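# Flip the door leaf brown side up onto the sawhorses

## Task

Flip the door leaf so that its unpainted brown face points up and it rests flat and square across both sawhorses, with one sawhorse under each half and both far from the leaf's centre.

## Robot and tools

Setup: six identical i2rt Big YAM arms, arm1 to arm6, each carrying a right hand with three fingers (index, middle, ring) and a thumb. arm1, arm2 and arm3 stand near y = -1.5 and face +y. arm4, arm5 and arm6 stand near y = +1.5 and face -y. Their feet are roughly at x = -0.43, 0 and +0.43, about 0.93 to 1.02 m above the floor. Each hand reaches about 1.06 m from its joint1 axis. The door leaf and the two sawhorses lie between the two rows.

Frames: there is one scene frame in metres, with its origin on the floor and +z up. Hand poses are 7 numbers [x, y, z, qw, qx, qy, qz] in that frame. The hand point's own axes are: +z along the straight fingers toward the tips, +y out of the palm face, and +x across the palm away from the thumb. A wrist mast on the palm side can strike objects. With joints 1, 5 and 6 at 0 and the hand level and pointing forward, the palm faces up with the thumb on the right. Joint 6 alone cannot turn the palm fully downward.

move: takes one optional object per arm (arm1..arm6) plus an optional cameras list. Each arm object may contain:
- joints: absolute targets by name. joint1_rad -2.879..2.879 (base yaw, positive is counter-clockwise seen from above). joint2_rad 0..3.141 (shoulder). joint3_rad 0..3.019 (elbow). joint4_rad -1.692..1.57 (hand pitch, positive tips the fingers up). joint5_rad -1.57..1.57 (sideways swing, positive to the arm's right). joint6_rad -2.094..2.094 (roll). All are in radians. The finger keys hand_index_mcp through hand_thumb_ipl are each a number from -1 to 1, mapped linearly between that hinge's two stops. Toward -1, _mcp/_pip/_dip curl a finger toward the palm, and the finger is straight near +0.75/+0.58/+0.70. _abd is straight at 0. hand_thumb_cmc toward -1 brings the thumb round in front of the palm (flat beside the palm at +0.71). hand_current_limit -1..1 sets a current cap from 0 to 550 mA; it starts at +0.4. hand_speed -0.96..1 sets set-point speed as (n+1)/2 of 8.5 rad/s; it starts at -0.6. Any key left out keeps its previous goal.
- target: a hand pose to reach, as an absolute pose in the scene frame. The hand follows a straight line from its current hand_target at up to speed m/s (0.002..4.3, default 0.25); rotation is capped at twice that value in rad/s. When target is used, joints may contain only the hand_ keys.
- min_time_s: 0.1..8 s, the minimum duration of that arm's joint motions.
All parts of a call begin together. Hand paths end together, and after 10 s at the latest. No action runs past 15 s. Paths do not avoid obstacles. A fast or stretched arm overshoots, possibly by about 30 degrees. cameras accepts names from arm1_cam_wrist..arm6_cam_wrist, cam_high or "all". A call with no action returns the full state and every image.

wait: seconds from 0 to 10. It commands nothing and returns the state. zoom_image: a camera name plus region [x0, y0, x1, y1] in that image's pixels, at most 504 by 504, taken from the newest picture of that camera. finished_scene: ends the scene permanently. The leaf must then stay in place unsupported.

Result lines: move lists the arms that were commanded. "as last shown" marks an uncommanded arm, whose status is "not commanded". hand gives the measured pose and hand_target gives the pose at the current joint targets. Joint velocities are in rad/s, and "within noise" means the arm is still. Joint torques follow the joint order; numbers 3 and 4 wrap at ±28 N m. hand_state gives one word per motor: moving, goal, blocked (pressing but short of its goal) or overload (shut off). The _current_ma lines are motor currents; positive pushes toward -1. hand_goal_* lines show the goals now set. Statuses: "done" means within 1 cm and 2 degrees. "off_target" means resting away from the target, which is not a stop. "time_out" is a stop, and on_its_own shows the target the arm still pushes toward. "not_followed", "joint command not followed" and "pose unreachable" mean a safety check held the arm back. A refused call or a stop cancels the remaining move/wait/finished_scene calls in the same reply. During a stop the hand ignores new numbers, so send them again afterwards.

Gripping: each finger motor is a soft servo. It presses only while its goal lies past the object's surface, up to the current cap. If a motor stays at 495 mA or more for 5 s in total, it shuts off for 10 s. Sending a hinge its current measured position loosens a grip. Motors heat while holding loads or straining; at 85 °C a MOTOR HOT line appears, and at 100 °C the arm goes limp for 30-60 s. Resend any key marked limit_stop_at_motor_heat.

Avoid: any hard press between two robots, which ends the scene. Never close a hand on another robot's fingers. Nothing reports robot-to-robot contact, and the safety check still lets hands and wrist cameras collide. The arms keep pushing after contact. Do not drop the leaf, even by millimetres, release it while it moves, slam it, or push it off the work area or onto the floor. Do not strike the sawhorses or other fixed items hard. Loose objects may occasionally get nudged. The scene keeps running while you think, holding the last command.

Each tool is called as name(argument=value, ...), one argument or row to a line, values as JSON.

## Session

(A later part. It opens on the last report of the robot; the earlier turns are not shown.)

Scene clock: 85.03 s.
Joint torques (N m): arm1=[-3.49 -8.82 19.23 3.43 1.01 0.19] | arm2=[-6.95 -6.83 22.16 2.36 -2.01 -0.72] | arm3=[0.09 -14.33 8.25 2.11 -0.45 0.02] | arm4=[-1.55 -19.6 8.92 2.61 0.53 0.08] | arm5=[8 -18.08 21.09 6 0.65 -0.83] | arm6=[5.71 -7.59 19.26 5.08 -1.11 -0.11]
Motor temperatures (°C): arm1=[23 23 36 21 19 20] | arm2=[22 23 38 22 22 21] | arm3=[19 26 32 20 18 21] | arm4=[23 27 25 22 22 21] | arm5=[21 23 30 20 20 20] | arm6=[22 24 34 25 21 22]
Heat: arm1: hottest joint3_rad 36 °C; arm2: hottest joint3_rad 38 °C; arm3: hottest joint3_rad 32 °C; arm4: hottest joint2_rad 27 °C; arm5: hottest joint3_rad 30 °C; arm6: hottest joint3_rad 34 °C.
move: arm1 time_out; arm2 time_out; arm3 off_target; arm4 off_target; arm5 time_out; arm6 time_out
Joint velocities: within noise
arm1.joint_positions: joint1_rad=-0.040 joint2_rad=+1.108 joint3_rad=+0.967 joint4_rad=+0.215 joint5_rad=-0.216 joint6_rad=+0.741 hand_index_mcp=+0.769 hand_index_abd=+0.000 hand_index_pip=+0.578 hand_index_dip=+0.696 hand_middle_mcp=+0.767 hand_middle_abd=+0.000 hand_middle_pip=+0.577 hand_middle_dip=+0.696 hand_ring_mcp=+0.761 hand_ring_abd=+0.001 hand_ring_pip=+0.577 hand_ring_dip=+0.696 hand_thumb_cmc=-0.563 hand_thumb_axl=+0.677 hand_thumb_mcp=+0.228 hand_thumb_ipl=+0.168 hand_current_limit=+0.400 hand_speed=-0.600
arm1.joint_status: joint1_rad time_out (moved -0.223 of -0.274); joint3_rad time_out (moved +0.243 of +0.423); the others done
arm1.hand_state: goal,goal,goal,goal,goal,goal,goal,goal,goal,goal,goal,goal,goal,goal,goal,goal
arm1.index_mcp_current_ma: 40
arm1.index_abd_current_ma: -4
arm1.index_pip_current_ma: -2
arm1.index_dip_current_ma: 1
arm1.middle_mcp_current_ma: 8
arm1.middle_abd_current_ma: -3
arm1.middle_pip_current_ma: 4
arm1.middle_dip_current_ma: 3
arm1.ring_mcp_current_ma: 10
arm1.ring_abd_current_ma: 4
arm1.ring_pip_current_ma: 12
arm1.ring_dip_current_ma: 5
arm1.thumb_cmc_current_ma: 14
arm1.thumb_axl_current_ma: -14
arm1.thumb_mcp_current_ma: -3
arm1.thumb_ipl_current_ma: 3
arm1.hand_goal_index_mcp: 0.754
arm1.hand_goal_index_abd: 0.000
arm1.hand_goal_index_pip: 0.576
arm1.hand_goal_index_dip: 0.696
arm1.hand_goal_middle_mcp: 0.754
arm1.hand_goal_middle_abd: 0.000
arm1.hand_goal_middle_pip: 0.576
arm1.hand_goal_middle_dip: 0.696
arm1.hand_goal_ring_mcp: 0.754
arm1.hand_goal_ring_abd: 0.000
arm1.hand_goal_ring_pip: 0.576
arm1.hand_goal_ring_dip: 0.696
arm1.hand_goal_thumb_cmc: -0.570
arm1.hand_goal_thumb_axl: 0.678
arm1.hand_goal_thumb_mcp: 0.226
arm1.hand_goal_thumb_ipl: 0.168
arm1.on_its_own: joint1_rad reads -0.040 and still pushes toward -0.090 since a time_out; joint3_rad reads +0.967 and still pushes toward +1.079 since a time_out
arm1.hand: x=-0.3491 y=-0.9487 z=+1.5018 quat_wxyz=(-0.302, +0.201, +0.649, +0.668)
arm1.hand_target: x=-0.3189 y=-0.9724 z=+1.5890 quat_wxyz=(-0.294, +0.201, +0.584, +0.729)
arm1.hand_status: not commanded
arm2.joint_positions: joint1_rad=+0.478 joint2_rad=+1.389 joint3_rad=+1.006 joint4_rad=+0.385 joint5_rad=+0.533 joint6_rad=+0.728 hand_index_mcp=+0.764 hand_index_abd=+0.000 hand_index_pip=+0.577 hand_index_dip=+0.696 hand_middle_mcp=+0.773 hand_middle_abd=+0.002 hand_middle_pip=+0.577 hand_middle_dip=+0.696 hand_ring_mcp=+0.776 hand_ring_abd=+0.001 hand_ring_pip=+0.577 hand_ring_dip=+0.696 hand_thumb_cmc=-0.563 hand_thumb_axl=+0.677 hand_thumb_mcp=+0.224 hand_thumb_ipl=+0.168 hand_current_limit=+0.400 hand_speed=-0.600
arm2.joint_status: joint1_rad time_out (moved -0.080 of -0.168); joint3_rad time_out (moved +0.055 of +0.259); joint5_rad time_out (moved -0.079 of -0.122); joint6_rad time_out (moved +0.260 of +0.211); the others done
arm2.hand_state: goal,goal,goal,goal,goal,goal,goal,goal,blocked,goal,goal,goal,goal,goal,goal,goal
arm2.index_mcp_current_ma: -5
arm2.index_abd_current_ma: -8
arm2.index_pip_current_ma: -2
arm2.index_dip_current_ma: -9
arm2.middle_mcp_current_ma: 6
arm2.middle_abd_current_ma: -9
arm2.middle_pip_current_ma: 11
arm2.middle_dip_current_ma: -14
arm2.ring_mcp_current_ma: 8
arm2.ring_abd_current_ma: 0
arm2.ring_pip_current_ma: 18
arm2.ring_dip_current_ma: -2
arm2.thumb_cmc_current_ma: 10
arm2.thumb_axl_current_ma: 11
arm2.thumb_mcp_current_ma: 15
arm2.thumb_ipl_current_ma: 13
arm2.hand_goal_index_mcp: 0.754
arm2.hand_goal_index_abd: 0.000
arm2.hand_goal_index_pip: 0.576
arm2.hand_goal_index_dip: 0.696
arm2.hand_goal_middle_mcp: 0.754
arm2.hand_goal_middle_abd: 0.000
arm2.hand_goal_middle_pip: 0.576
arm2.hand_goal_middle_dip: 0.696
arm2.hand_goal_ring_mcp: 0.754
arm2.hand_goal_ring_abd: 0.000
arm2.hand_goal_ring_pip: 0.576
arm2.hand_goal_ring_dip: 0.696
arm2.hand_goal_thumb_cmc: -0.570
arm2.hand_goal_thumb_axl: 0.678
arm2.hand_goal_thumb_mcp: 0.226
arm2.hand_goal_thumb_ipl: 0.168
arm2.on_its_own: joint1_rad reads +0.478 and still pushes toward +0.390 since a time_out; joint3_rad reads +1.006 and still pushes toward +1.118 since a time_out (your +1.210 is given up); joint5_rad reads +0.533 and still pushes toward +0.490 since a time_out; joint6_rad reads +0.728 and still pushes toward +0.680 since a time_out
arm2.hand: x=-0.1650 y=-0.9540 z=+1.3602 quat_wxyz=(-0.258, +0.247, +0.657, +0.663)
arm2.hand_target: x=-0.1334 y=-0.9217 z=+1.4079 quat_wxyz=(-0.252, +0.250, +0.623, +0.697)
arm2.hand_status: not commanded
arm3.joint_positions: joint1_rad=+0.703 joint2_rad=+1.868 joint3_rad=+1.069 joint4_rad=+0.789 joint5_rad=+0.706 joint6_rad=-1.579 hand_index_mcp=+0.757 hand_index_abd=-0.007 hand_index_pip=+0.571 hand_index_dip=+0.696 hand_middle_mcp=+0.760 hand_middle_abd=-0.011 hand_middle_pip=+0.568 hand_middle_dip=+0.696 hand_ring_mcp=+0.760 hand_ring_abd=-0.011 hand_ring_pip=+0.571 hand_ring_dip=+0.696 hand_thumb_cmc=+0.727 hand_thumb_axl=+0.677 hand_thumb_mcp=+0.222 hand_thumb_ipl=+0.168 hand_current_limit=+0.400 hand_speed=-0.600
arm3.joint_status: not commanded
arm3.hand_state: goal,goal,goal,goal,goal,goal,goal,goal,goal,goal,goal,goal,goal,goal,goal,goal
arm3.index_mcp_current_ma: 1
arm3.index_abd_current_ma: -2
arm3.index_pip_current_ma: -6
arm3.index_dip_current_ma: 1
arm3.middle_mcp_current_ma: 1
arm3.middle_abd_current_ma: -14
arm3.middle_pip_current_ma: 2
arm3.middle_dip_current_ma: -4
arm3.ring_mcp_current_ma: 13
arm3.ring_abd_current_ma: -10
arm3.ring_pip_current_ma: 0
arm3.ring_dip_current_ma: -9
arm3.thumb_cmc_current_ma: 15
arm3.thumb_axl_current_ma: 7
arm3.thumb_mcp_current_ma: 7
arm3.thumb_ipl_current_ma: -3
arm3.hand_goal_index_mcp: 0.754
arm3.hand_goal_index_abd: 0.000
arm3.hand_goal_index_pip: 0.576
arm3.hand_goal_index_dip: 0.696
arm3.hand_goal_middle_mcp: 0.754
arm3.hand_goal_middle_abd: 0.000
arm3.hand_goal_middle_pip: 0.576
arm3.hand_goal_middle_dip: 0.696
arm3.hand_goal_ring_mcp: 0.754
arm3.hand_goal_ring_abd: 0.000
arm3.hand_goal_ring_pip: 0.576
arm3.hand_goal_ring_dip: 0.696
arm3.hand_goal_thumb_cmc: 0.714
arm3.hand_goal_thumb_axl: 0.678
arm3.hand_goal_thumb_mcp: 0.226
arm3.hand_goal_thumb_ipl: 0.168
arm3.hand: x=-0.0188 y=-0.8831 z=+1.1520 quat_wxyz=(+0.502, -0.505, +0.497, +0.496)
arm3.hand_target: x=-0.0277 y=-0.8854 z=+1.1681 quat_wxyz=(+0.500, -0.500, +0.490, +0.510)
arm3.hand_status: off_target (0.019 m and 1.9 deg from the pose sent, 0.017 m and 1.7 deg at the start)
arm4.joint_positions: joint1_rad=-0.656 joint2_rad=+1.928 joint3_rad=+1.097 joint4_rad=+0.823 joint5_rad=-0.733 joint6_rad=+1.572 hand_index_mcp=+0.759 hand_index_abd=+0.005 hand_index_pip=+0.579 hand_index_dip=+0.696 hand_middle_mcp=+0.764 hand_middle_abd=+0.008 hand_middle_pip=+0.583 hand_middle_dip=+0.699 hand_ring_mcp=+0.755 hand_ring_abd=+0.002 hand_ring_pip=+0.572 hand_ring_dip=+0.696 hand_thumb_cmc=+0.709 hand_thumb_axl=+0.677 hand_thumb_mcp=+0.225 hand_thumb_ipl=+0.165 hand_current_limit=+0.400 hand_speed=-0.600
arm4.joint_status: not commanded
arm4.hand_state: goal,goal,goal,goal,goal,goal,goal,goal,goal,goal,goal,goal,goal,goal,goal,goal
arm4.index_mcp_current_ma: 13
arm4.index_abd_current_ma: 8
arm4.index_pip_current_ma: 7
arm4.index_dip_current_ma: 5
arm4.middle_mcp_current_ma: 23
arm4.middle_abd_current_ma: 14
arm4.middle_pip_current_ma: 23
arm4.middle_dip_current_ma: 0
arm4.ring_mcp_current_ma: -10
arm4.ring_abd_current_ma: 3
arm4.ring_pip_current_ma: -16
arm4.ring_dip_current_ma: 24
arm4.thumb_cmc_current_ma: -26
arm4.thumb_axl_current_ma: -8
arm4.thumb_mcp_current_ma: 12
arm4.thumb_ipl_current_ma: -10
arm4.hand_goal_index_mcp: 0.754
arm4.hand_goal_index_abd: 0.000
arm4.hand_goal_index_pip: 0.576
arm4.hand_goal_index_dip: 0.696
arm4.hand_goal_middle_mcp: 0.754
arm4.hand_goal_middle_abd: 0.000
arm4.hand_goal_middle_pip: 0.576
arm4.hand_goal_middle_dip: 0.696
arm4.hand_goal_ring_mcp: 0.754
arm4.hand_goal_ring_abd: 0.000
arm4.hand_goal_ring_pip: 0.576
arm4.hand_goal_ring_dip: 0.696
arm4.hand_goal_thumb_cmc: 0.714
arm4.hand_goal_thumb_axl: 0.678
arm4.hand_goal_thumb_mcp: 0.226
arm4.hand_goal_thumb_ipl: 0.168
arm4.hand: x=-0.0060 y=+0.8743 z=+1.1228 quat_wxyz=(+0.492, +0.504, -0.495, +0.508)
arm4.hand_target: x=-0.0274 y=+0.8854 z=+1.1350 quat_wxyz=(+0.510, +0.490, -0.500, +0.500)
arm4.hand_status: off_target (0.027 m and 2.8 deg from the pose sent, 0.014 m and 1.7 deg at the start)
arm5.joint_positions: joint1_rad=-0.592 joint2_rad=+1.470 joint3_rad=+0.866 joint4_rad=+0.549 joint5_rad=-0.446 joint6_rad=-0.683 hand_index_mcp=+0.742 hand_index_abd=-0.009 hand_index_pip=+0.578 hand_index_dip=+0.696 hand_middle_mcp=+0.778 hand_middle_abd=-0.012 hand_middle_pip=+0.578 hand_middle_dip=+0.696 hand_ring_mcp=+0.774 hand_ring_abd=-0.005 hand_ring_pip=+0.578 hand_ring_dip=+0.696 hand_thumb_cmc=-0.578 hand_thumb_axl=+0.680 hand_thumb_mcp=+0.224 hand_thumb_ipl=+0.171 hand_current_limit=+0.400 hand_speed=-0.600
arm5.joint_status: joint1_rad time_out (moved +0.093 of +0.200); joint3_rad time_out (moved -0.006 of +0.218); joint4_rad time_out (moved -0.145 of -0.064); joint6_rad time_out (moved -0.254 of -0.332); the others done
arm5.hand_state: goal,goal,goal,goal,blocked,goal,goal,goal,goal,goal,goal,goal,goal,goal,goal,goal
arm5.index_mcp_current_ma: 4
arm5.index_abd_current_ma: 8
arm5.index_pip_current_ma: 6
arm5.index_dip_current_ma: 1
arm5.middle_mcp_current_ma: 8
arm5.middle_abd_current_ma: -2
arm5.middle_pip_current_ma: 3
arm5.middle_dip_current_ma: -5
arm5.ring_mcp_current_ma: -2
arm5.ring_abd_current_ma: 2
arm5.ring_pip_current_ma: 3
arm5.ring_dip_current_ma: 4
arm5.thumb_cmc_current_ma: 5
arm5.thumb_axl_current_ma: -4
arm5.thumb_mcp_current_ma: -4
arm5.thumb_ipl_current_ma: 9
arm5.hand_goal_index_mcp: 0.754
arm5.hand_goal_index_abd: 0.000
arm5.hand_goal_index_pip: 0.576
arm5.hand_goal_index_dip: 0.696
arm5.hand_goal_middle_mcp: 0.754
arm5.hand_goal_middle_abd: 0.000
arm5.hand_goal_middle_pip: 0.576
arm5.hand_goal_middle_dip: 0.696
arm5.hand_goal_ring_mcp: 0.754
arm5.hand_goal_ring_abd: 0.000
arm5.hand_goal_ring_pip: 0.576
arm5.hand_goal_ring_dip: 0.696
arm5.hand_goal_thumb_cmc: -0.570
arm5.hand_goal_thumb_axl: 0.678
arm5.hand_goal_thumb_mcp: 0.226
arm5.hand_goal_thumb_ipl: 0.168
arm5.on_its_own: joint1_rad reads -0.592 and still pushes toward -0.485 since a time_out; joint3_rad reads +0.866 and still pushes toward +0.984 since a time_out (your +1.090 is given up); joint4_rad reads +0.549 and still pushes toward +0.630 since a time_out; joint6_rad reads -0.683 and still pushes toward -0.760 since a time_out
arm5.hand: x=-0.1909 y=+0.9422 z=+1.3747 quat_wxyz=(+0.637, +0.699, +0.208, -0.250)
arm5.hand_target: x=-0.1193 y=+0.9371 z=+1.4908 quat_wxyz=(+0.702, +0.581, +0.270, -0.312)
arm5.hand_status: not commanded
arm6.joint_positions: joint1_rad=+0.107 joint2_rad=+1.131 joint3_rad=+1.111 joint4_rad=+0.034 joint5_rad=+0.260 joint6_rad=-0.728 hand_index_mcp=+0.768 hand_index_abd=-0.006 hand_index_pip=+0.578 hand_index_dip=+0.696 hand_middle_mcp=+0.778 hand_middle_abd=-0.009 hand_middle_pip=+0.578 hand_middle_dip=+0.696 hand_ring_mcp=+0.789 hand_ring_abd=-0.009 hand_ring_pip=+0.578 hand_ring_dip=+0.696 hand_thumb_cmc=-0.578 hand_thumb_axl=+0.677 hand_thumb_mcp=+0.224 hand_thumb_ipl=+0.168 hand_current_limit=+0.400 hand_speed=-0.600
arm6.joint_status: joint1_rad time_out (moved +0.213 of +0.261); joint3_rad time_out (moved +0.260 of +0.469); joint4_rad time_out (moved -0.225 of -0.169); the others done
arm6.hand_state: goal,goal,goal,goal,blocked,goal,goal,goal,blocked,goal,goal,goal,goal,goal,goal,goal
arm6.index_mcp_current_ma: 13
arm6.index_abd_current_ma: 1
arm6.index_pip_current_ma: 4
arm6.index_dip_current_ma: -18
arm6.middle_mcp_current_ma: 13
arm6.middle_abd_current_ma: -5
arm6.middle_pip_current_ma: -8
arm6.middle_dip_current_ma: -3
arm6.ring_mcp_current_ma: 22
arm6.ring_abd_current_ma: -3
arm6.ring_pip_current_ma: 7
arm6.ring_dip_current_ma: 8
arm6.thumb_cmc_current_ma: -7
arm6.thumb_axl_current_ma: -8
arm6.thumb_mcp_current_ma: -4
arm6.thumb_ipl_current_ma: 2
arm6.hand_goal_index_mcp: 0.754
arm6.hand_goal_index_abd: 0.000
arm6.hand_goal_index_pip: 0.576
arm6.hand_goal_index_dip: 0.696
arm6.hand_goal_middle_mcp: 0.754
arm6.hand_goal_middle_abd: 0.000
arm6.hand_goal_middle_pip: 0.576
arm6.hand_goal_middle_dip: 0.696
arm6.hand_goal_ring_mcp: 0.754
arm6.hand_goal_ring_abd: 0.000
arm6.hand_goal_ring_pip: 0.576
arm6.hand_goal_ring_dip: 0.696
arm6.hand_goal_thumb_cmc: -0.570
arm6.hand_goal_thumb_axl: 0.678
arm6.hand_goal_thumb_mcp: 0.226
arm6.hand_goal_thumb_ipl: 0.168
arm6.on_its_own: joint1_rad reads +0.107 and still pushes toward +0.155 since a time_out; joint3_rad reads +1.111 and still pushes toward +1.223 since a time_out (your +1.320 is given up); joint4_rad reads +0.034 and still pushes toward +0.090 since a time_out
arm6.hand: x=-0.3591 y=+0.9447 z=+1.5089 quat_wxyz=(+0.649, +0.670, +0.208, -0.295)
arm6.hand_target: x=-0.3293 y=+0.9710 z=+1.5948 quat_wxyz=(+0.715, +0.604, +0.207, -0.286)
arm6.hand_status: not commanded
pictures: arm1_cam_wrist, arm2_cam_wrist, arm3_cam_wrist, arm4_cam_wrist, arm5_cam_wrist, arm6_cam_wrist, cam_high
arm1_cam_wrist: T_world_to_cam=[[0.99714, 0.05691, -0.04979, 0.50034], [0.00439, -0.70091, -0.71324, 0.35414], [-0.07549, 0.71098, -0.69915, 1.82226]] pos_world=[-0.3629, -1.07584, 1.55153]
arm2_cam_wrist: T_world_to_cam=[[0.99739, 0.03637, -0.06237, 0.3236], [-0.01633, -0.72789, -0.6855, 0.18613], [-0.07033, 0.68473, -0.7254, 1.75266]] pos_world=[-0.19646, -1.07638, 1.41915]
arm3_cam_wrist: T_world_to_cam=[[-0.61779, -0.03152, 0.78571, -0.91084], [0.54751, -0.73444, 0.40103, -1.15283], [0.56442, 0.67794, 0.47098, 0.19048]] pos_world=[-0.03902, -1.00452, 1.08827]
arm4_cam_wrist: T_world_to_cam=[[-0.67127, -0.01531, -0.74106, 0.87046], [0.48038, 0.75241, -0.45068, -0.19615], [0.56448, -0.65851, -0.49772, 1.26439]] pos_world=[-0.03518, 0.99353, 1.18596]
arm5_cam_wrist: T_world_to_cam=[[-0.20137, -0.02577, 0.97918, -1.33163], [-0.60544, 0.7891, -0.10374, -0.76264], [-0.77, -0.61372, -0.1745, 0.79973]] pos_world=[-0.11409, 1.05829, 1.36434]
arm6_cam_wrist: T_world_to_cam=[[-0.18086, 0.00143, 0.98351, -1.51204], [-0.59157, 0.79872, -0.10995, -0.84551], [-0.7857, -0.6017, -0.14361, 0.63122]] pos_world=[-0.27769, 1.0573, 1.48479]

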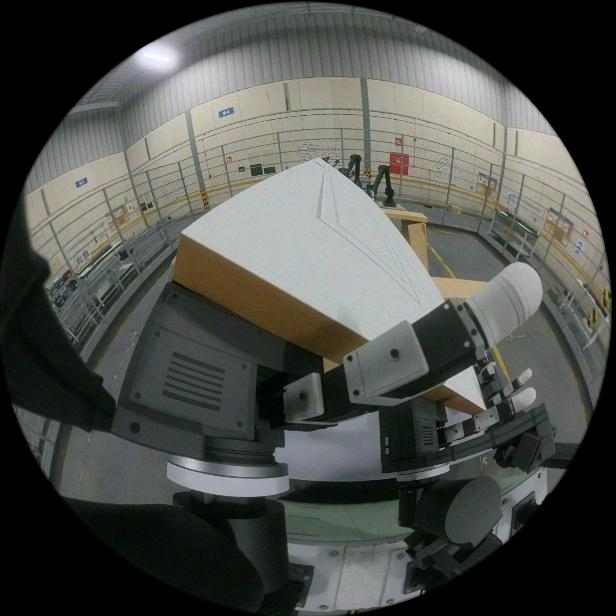

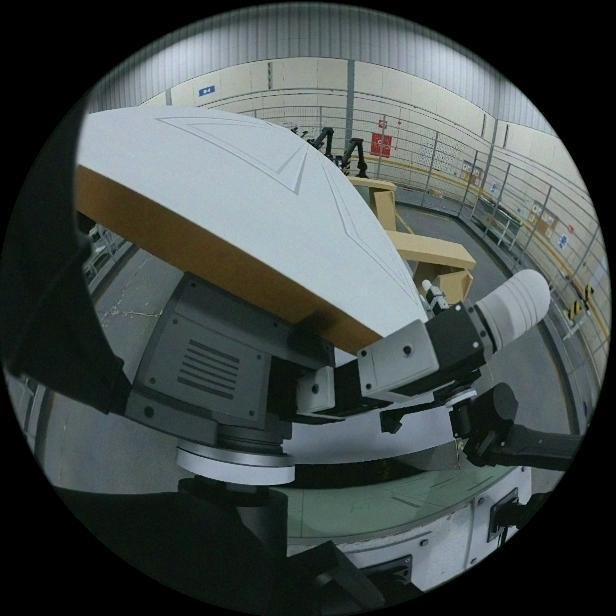

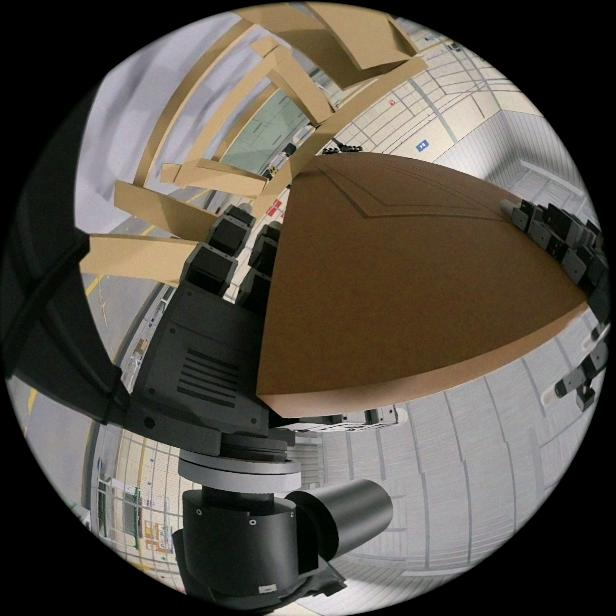

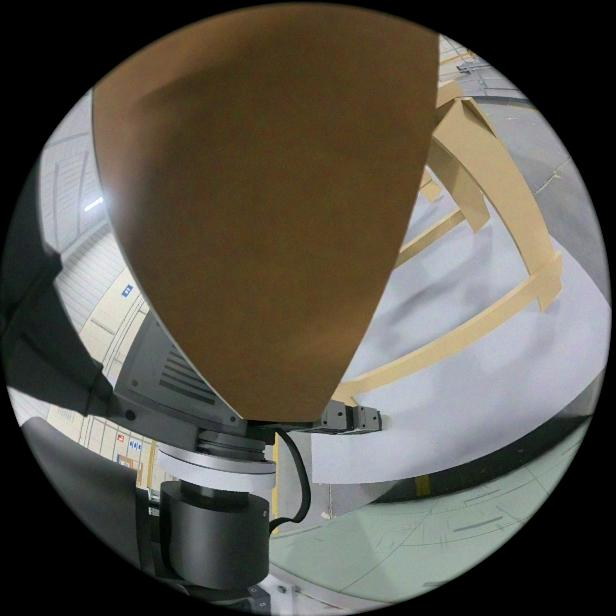

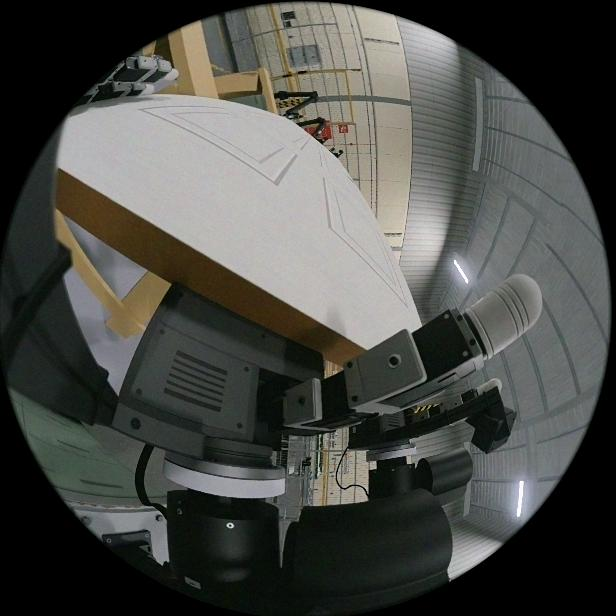

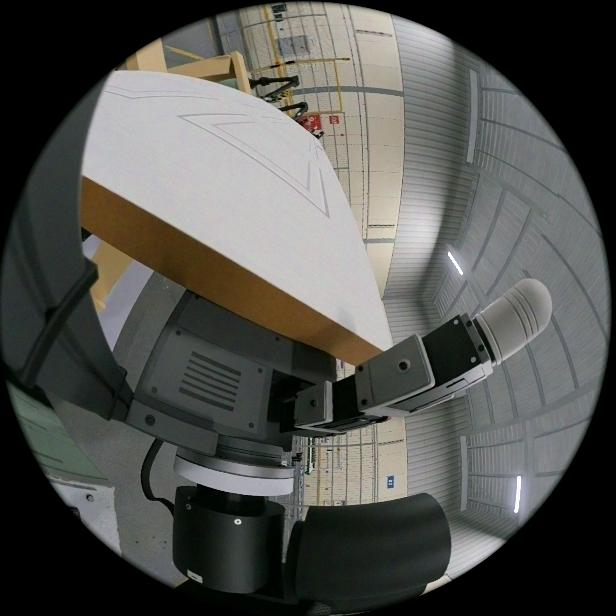

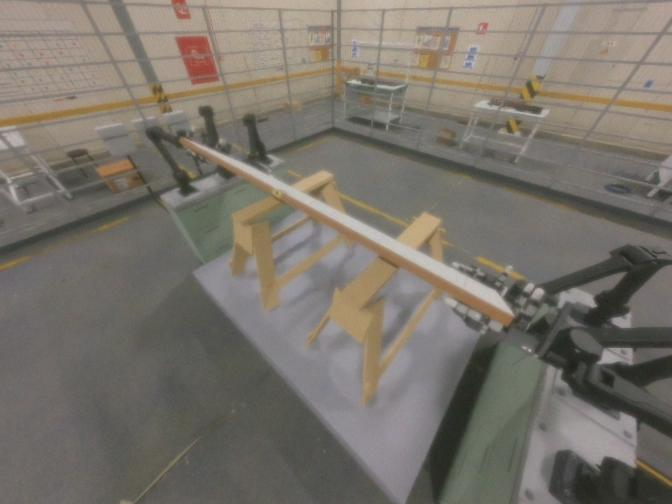

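move(
  arm1={"target": [-0.19, -0.91, 1.625, -0.304, 0.338, 0.597, 0.663], "speed": 0.05},
  arm2={"target": [-0.05, -0.91, 1.435, -0.304, 0.338, 0.597, 0.663], "speed": 0.05},
  arm3={"target": [-0.022, -0.885, 1.168, 0.5, -0.5, 0.49, 0.51], "speed": 0.05},
  arm4={"target": [-0.018, 0.885, 1.135, 0.51, 0.49, -0.5, 0.5], "speed": 0.05},
  arm5={"target": [-0.07, 0.91, 1.46, 0.663, 0.597, 0.338, -0.304], "speed": 0.05},
  arm6={"target": [-0.205, 0.91, 1.645, 0.663, 0.597, 0.338, -0.304], "speed": 0.05},
  cameras=["all"],
)

Scene clock: 90.33 s.
Joint torques (N m): arm1=[-1.85 -5.48 18.43 2.67 0.42 0.14] | arm2=[-7.47 -2.61 22.61 1.92 -0.6 -0.47] | arm3=[0.38 -15.03 7.56 2.39 -0.49 0.02] | arm4=[-1.73 -20.31 8.31 3 0.5 0.07] | arm5=[5.71 -8.35 21.46 1.99 -0.32 0.11] | arm6=[2.02 1.2 21.96 4.16 -1.22 -0.06]
Motor temperatures (°C): arm1=[23 23 38 21 19 20] | arm2=[22 23 39 22 22 21] | arm3=[19 26 32 20 18 21] | arm4=[23 27 25 22 22 21] | arm5=[21 23 30 20 20 20] | arm6=[22 24 36 24 22 22]
Heat: arm1: hottest joint3_rad 38 °C; arm2: hottest joint3_rad 39 °C; arm3: hottest joint3_rad 32 °C; arm4: hottest joint2_rad 27 °C; arm5: hottest joint3_rad 30 °C; arm6: hottest joint3_rad 36 °C.
move: arm1 off_target; arm2 off_target; arm3 off_target; arm4 off_target; arm5 off_target; arm6 off_target
Joint velocities: within noise
arm1.joint_positions: joint1_rad=-0.259 joint2_rad=+1.244 joint3_rad=+1.393 joint4_rad=-0.144 joint5_rad=-0.268 joint6_rad=+0.941 hand_index_mcp=+0.768 hand_index_abd=+0.004 hand_index_pip=+0.577 hand_index_dip=+0.696 hand_middle_mcp=+0.766 hand_middle_abd=+0.003 hand_middle_pip=+0.577 hand_middle_dip=+0.696 hand_ring_mcp=+0.761 hand_ring_abd=+0.004 hand_ring_pip=+0.577 hand_ring_dip=+0.696 hand_thumb_cmc=-0.557 hand_thumb_axl=+0.677 hand_thumb_mcp=+0.227 hand_thumb_ipl=+0.169 hand_current_limit=+0.400 hand_speed=-0.600
arm1.joint_status: not commanded
arm1.hand_state: goal,goal,goal,goal,goal,goal,goal,goal,goal,goal,goal,goal,goal,goal,goal,goal
arm1.index_mcp_current_ma: 33
arm1.index_abd_current_ma: 3
arm1.index_pip_current_ma: 5
arm1.index_dip_current_ma: 4
arm1.middle_mcp_current_ma: 14
arm1.middle_abd_current_ma: -5
arm1.middle_pip_current_ma: 5
arm1.middle_dip_current_ma: 0
arm1.ring_mcp_current_ma: 1
arm1.ring_abd_current_ma: -2
arm1.ring_pip_current_ma: 7
arm1.ring_dip_current_ma: -3
arm1.thumb_cmc_current_ma: 29
arm1.thumb_axl_current_ma: -4
arm1.thumb_mcp_current_ma: 4
arm1.thumb_ipl_current_ma: 7
arm1.hand_goal_index_mcp: 0.754
arm1.hand_goal_index_abd: 0.000
arm1.hand_goal_index_pip: 0.576
arm1.hand_goal_index_dip: 0.696
arm1.hand_goal_middle_mcp: 0.754
arm1.hand_goal_middle_abd: 0.000
arm1.hand_goal_middle_pip: 0.576
arm1.hand_goal_middle_dip: 0.696
arm1.hand_goal_ring_mcp: 0.754
arm1.hand_goal_ring_abd: 0.000
arm1.hand_goal_ring_pip: 0.576
arm1.hand_goal_ring_dip: 0.696
arm1.hand_goal_thumb_cmc: -0.570
arm1.hand_goal_thumb_axl: 0.678
arm1.hand_goal_thumb_mcp: 0.226
arm1.hand_goal_thumb_ipl: 0.168
arm1.hand: x=-0.2177 y=-0.9245 z=+1.5904 quat_wxyz=(-0.308, +0.333, +0.621, +0.640)
arm1.hand_target: x=-0.1922 y=-0.9151 z=+1.6218 quat_wxyz=(-0.304, +0.337, +0.596, +0.663)
arm1.hand_status: off_target (0.047 m and 3.8 deg from the pose sent, 0.205 m and 16.8 deg at the start; pose on its path clipped on 102 of 136 steps)
arm2.joint_positions: joint1_rad=+0.346 joint2_rad=+1.264 joint3_rad=+1.048 joint4_rad=+0.221 joint5_rad=+0.413 joint6_rad=+0.937 hand_index_mcp=+0.765 hand_index_abd=+0.001 hand_index_pip=+0.577 hand_index_dip=+0.696 hand_middle_mcp=+0.773 hand_middle_abd=+0.002 hand_middle_pip=+0.577 hand_middle_dip=+0.696 hand_ring_mcp=+0.769 hand_ring_abd=+0.001 hand_ring_pip=+0.577 hand_ring_dip=+0.696 hand_thumb_cmc=-0.559 hand_thumb_axl=+0.677 hand_thumb_mcp=+0.226 hand_thumb_ipl=+0.168 hand_current_limit=+0.400 hand_speed=-0.600
arm2.joint_status: not commanded
arm2.hand_state: goal,goal,goal,goal,goal,goal,goal,goal,goal,goal,goal,goal,goal,goal,goal,goal
arm2.index_mcp_current_ma: 0
arm2.index_abd_current_ma: -6
arm2.index_pip_current_ma: -8
arm2.index_dip_current_ma: -2
arm2.middle_mcp_current_ma: 3
arm2.middle_abd_current_ma: 8
arm2.middle_pip_current_ma: 16
arm2.middle_dip_current_ma: -15
arm2.ring_mcp_current_ma: 12
arm2.ring_abd_current_ma: 1
arm2.ring_pip_current_ma: 10
arm2.ring_dip_current_ma: -6
arm2.thumb_cmc_current_ma: 14
arm2.thumb_axl_current_ma: 12
arm2.thumb_mcp_current_ma: 8
arm2.thumb_ipl_current_ma: 5
arm2.hand_goal_index_mcp: 0.754
arm2.hand_goal_index_abd: 0.000
arm2.hand_goal_index_pip: 0.576
arm2.hand_goal_index_dip: 0.696
arm2.hand_goal_middle_mcp: 0.754
arm2.hand_goal_middle_abd: 0.000
arm2.hand_goal_middle_pip: 0.576
arm2.hand_goal_middle_dip: 0.696
arm2.hand_goal_ring_mcp: 0.754
arm2.hand_goal_ring_abd: 0.000
arm2.hand_goal_ring_pip: 0.576
arm2.hand_goal_ring_dip: 0.696
arm2.hand_goal_thumb_cmc: -0.570
arm2.hand_goal_thumb_axl: 0.678
arm2.hand_goal_thumb_mcp: 0.226
arm2.hand_goal_thumb_ipl: 0.168
arm2.hand: x=-0.0900 y=-0.9549 z=+1.4024 quat_wxyz=(-0.323, +0.318, +0.625, +0.636)
arm2.hand_target: x=-0.0486 y=-0.9214 z=+1.4311 quat_wxyz=(-0.303, +0.337, +0.596, +0.663)
arm2.hand_status: off_target (0.068 m and 5.4 deg from the pose sent, 0.144 m and 13.6 deg at the start; pose on its path clipped on 58 of 136 steps)
arm3.joint_positions: joint1_rad=+0.690 joint2_rad=+1.868 joint3_rad=+1.068 joint4_rad=+0.789 joint5_rad=+0.699 joint6_rad=-1.579 hand_index_mcp=+0.757 hand_index_abd=-0.008 hand_index_pip=+0.570 hand_index_dip=+0.695 hand_middle_mcp=+0.760 hand_middle_abd=-0.011 hand_middle_pip=+0.568 hand_middle_dip=+0.694 hand_ring_mcp=+0.760 hand_ring_abd=-0.011 hand_ring_pip=+0.571 hand_ring_dip=+0.695 hand_thumb_cmc=+0.727 hand_thumb_axl=+0.677 hand_thumb_mcp=+0.222 hand_thumb_ipl=+0.168 hand_current_limit=+0.400 hand_speed=-0.600
arm3.joint_status: not commanded
arm3.hand_state: goal,goal,goal,goal,goal,goal,goal,goal,goal,goal,goal,goal,goal,goal,goal,goal
arm3.index_mcp_current_ma: 4
arm3.index_abd_current_ma: -5
arm3.index_pip_current_ma: -9
arm3.index_dip_current_ma: 5
arm3.middle_mcp_current_ma: 6
arm3.middle_abd_current_ma: -9
arm3.middle_pip_current_ma: -4
arm3.middle_dip_current_ma: -10
arm3.ring_mcp_current_ma: 10
arm3.ring_abd_current_ma: -7
arm3.ring_pip_current_ma: -2
arm3.ring_dip_current_ma: -13
arm3.thumb_cmc_current_ma: 15
arm3.thumb_axl_current_ma: 8
arm3.thumb_mcp_current_ma: 9
arm3.thumb_ipl_current_ma: -4
arm3.hand_goal_index_mcp: 0.754
arm3.hand_goal_index_abd: 0.000
arm3.hand_goal_index_pip: 0.576
arm3.hand_goal_index_dip: 0.696
arm3.hand_goal_middle_mcp: 0.754
arm3.hand_goal_middle_abd: 0.000
arm3.hand_goal_middle_pip: 0.576
arm3.hand_goal_middle_dip: 0.696
arm3.hand_goal_ring_mcp: 0.754
arm3.hand_goal_ring_abd: 0.000
arm3.hand_goal_ring_pip: 0.576
arm3.hand_goal_ring_dip: 0.696
arm3.hand_goal_thumb_cmc: 0.714
arm3.hand_goal_thumb_axl: 0.678
arm3.hand_goal_thumb_mcp: 0.226
arm3.hand_goal_thumb_ipl: 0.168
arm3.hand: x=-0.0120 y=-0.8783 z=+1.1512 quat_wxyz=(+0.503, -0.504, +0.498, +0.494)
arm3.hand_target: x=-0.0218 y=-0.8852 z=+1.1680 quat_wxyz=(+0.500, -0.500, +0.490, +0.510)
arm3.hand_status: off_target (0.021 m and 2.2 deg from the pose sent, 0.017 m and 1.9 deg at the start)
arm4.joint_positions: joint1_rad=-0.641 joint2_rad=+1.926 joint3_rad=+1.082 joint4_rad=+0.823 joint5_rad=-0.719 joint6_rad=+1.573 hand_index_mcp=+0.754 hand_index_abd=+0.005 hand_index_pip=+0.575 hand_index_dip=+0.696 hand_middle_mcp=+0.761 hand_middle_abd=+0.007 hand_middle_pip=+0.581 hand_middle_dip=+0.699 hand_ring_mcp=+0.751 hand_ring_abd=+0.002 hand_ring_pip=+0.573 hand_ring_dip=+0.696 hand_thumb_cmc=+0.710 hand_thumb_axl=+0.677 hand_thumb_mcp=+0.225 hand_thumb_ipl=+0.165 hand_current_limit=+0.400 hand_speed=-0.600
arm4.joint_status: not commanded
arm4.hand_state: goal,goal,goal,goal,goal,goal,goal,goal,goal,goal,goal,goal,goal,goal,goal,goal
arm4.index_mcp_current_ma: 4
arm4.index_abd_current_ma: -2
arm4.index_pip_current_ma: 0
arm4.index_dip_current_ma: 5
arm4.middle_mcp_current_ma: 16
arm4.middle_abd_current_ma: 12
arm4.middle_pip_current_ma: 12
arm4.middle_dip_current_ma: 11
arm4.ring_mcp_current_ma: -22
arm4.ring_abd_current_ma: -3
arm4.ring_pip_current_ma: -25
arm4.ring_dip_current_ma: 7
arm4.thumb_cmc_current_ma: -24
arm4.thumb_axl_current_ma: -19
arm4.thumb_mcp_current_ma: 9
arm4.thumb_ipl_current_ma: -13
arm4.hand_goal_index_mcp: 0.754
arm4.hand_goal_index_abd: 0.000
arm4.hand_goal_index_pip: 0.576
arm4.hand_goal_index_dip: 0.696
arm4.hand_goal_middle_mcp: 0.754
arm4.hand_goal_middle_abd: 0.000
arm4.hand_goal_middle_pip: 0.576
arm4.hand_goal_middle_dip: 0.696
arm4.hand_goal_ring_mcp: 0.754
arm4.hand_goal_ring_abd: 0.000
arm4.hand_goal_ring_pip: 0.576
arm4.hand_goal_ring_dip: 0.696
arm4.hand_goal_thumb_cmc: 0.714
arm4.hand_goal_thumb_axl: 0.678
arm4.hand_goal_thumb_mcp: 0.226
arm4.hand_goal_thumb_ipl: 0.168
arm4.hand: x=+0.0035 y=+0.8724 z=+1.1168 quat_wxyz=(+0.488, +0.504, -0.500, +0.508)
arm4.hand_target: x=-0.0174 y=+0.8852 z=+1.1348 quat_wxyz=(+0.510, +0.490, -0.500, +0.500)
arm4.hand_status: off_target (0.031 m and 3.2 deg from the pose sent, 0.020 m and 2.8 deg at the start)
arm5.joint_positions: joint1_rad=-0.483 joint2_rad=+1.348 joint3_rad=+0.859 joint4_rad=+0.509 joint5_rad=-0.423 joint6_rad=-0.915 hand_index_mcp=+0.769 hand_index_abd=-0.009 hand_index_pip=+0.578 hand_index_dip=+0.696 hand_middle_mcp=+0.777 hand_middle_abd=-0.012 hand_middle_pip=+0.578 hand_middle_dip=+0.696 hand_ring_mcp=+0.772 hand_ring_abd=-0.005 hand_ring_pip=+0.578 hand_ring_dip=+0.696 hand_thumb_cmc=-0.584 hand_thumb_axl=+0.680 hand_thumb_mcp=+0.229 hand_thumb_ipl=+0.170 hand_current_limit=+0.400 hand_speed=-0.600
arm5.joint_status: not commanded
arm5.hand_state: goal,goal,goal,goal,blocked,goal,goal,goal,goal,goal,goal,goal,goal,goal,goal,goal
arm5.index_mcp_current_ma: 5
arm5.index_abd_current_ma: 7
arm5.index_pip_current_ma: 8
arm5.index_dip_current_ma: -3
arm5.middle_mcp_current_ma: 5
arm5.middle_abd_current_ma: -1
arm5.middle_pip_current_ma: -2
arm5.middle_dip_current_ma: -6
arm5.ring_mcp_current_ma: -3
arm5.ring_abd_current_ma: 0
arm5.ring_pip_current_ma: 1
arm5.ring_dip_current_ma: 4
arm5.thumb_cmc_current_ma: 6
arm5.thumb_axl_current_ma: -2
arm5.thumb_mcp_current_ma: -10
arm5.thumb_ipl_current_ma: 10
arm5.hand_goal_index_mcp: 0.754
arm5.hand_goal_index_abd: 0.000
arm5.hand_goal_index_pip: 0.576
arm5.hand_goal_index_dip: 0.696
arm5.hand_goal_middle_mcp: 0.754
arm5.hand_goal_middle_abd: 0.000
arm5.hand_goal_middle_pip: 0.576
arm5.hand_goal_middle_dip: 0.696
arm5.hand_goal_ring_mcp: 0.754
arm5.hand_goal_ring_abd: 0.000
arm5.hand_goal_ring_pip: 0.576
arm5.hand_goal_ring_dip: 0.696
arm5.hand_goal_thumb_cmc: -0.570
arm5.hand_goal_thumb_axl: 0.678
arm5.hand_goal_thumb_mcp: 0.226
arm5.hand_goal_thumb_ipl: 0.168
arm5.hand: x=-0.1032 y=+0.9488 z=+1.4181 quat_wxyz=(+0.634, +0.631, +0.316, -0.316)
arm5.hand_target: x=-0.0685 y=+0.9202 z=+1.4576 quat_wxyz=(+0.663, +0.596, +0.337, -0.303)
arm5.hand_status: off_target (0.066 m and 5.9 deg from the pose sent, 0.152 m and 20.1 deg at the start; pose on its path clipped on 104 of 136 steps)
arm6.joint_positions: joint1_rad=+0.318 joint2_rad=+1.211 joint3_rad=+1.457 joint4_rad=-0.253 joint5_rad=+0.293 joint6_rad=-0.940 hand_index_mcp=+0.802 hand_index_abd=-0.006 hand_index_pip=+0.578 hand_index_dip=+0.696 hand_middle_mcp=+0.800 hand_middle_abd=-0.010 hand_middle_pip=+0.578 hand_middle_dip=+0.696 hand_ring_mcp=+0.797 hand_ring_abd=-0.009 hand_ring_pip=+0.578 hand_ring_dip=+0.696 hand_thumb_cmc=-0.583 hand_thumb_axl=+0.677 hand_thumb_mcp=+0.224 hand_thumb_ipl=+0.171 hand_current_limit=+0.400 hand_speed=-0.600
arm6.joint_status: not commanded
arm6.hand_state: blocked,goal,goal,goal,blocked,goal,goal,goal,blocked,goal,goal,goal,goal,goal,goal,goal
arm6.index_mcp_current_ma: 33
arm6.index_abd_current_ma: 2
arm6.index_pip_current_ma: 8
arm6.index_dip_current_ma: -9
arm6.middle_mcp_current_ma: 28
arm6.middle_abd_current_ma: -7
arm6.middle_pip_current_ma: -9
arm6.middle_dip_current_ma: -6
arm6.ring_mcp_current_ma: 26
arm6.ring_abd_current_ma: -6
arm6.ring_pip_current_ma: 3
arm6.ring_dip_current_ma: 6
arm6.thumb_cmc_current_ma: -9
arm6.thumb_axl_current_ma: -7
arm6.thumb_mcp_current_ma: -6
arm6.thumb_ipl_current_ma: 10
arm6.hand_goal_index_mcp: 0.754
arm6.hand_goal_index_abd: 0.000
arm6.hand_goal_index_pip: 0.576
arm6.hand_goal_index_dip: 0.696
arm6.hand_goal_middle_mcp: 0.754
arm6.hand_goal_middle_abd: 0.000
arm6.hand_goal_middle_pip: 0.576
arm6.hand_goal_middle_dip: 0.696
arm6.hand_goal_ring_mcp: 0.754
arm6.hand_goal_ring_abd: 0.000
arm6.hand_goal_ring_pip: 0.576
arm6.hand_goal_ring_dip: 0.696
arm6.hand_goal_thumb_cmc: -0.570
arm6.hand_goal_thumb_axl: 0.678
arm6.hand_goal_thumb_mcp: 0.226
arm6.hand_goal_thumb_ipl: 0.168
arm6.hand: x=-0.2281 y=+0.9513 z=+1.6005 quat_wxyz=(+0.636, +0.622, +0.339, -0.305)
arm6.hand_target: x=-0.2091 y=+0.9204 z=+1.6355 quat_wxyz=(+0.662, +0.596, +0.337, -0.304)
arm6.hand_status: off_target (0.065 m and 4.2 deg from the pose sent, 0.208 m and 17.2 deg at the start; pose on its path clipped on 100 of 136 steps)
pictures: arm1_cam_wrist, arm2_cam_wrist, arm3_cam_wrist, arm4_cam_wrist, arm5_cam_wrist, arm6_cam_wrist, cam_high
arm1_cam_wrist: T_world_to_cam=[[0.95999, -0.11023, -0.25742, 0.53988], [-0.2536, -0.73206, -0.63228, 0.21999], [-0.11875, 0.67226, -0.73073, 1.88179]] pos_world=[-0.23903, -1.0445, 1.65314]
arm2_cam_wrist: T_world_to_cam=[[0.96293, 0.0278, -0.2683, 0.52892], [-0.16511, -0.72582, -0.66777, 0.17928], [-0.2133, 0.68732, -0.69433, 1.73514]] pos_world=[-0.1096, -1.07717, 1.46639]
arm3_cam_wrist: T_world_to_cam=[[-0.61867, -0.02708, 0.78518, -0.90138], [0.54299, -0.73704, 0.40242, -1.15655], [0.56781, 0.67531, 0.47069, 0.18184]] pos_world=[-0.03292, -0.99963, 1.08757]
arm4_cam_wrist: T_world_to_cam=[[-0.66479, -0.00866, -0.74698, 0.87311], [0.48358, 0.75717, -0.43915, -0.21905], [0.56939, -0.65316, -0.49917, 1.25161]] pos_world=[-0.02629, 0.99092, 1.18077]
arm5_cam_wrist: T_world_to_cam=[[0.06292, 0.02341, 0.99774, -1.40202], [-0.68654, 0.72662, 0.02625, -0.84376], [-0.72436, -0.68664, 0.06179, 0.61779]] pos_world=[-0.04355, 1.07011, 1.38283]
arm6_cam_wrist: T_world_to_cam=[[0.03888, -0.03996, 0.99844, -1.51285], [-0.7285, 0.68278, 0.0557, -0.94932], [-0.68394, -0.72953, -0.00256, 0.67033]] pos_world=[-0.17429, 1.07675, 1.56509]

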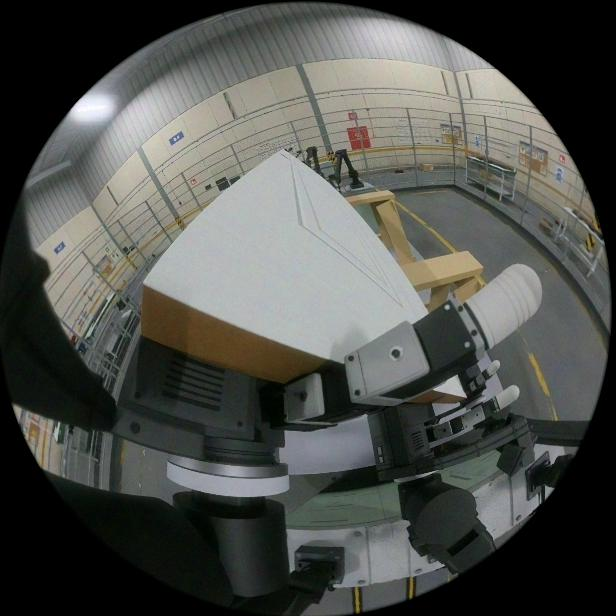

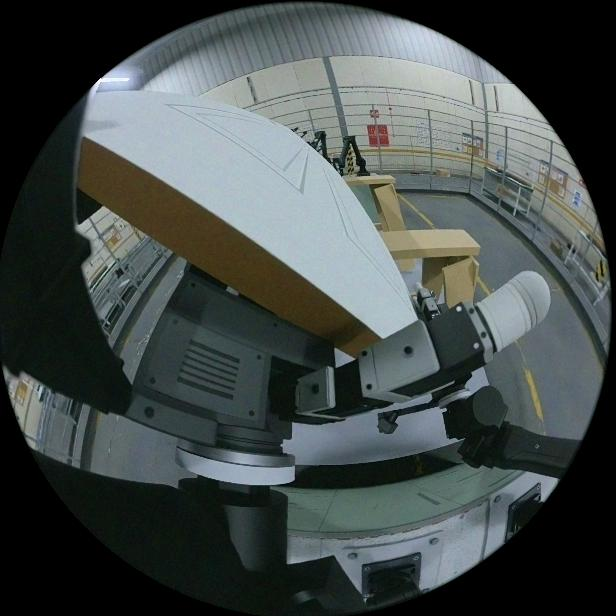

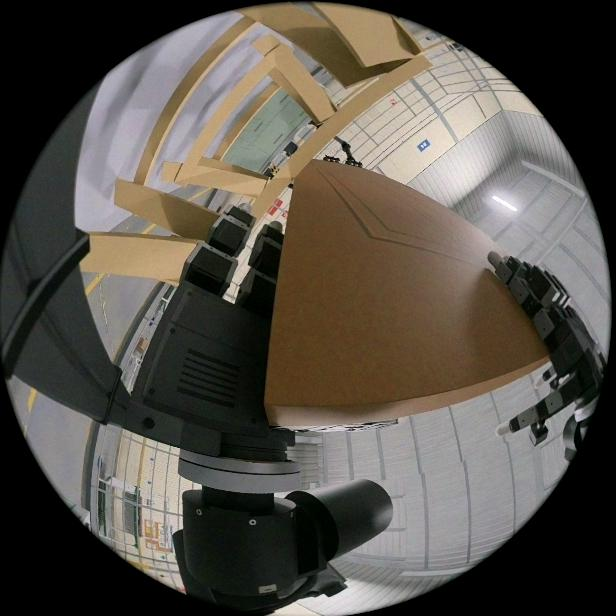

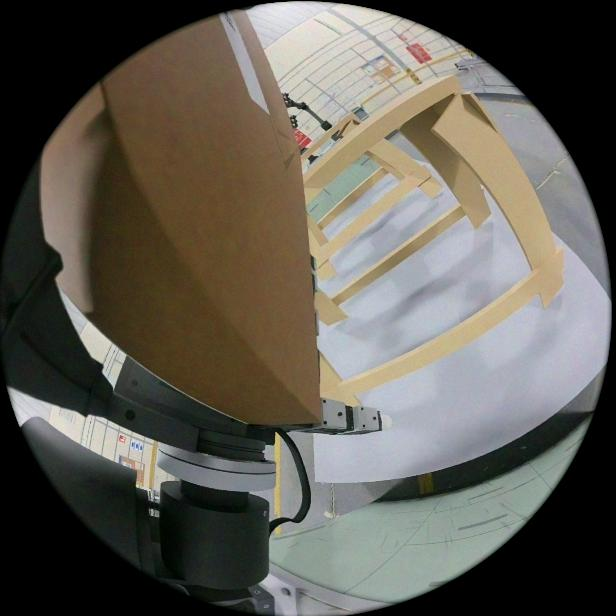

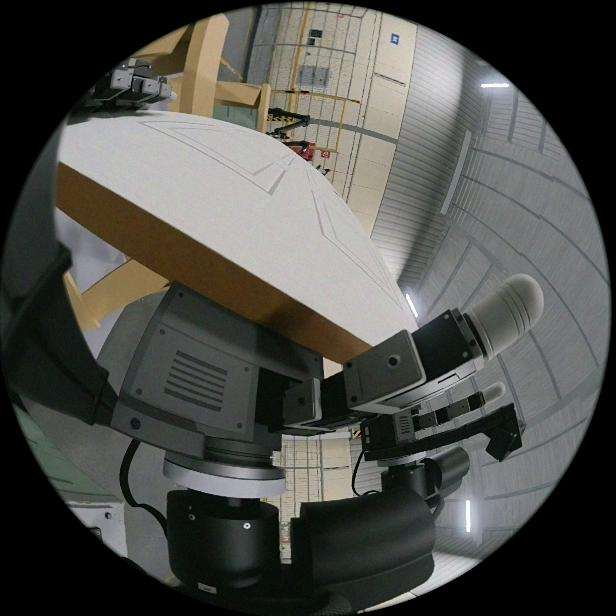

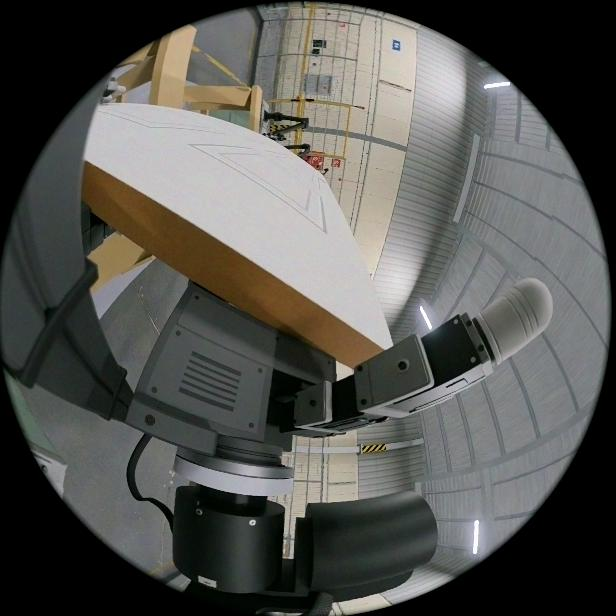

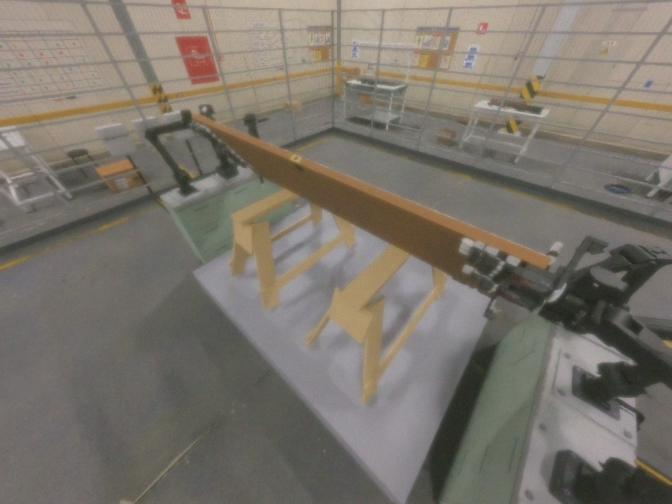

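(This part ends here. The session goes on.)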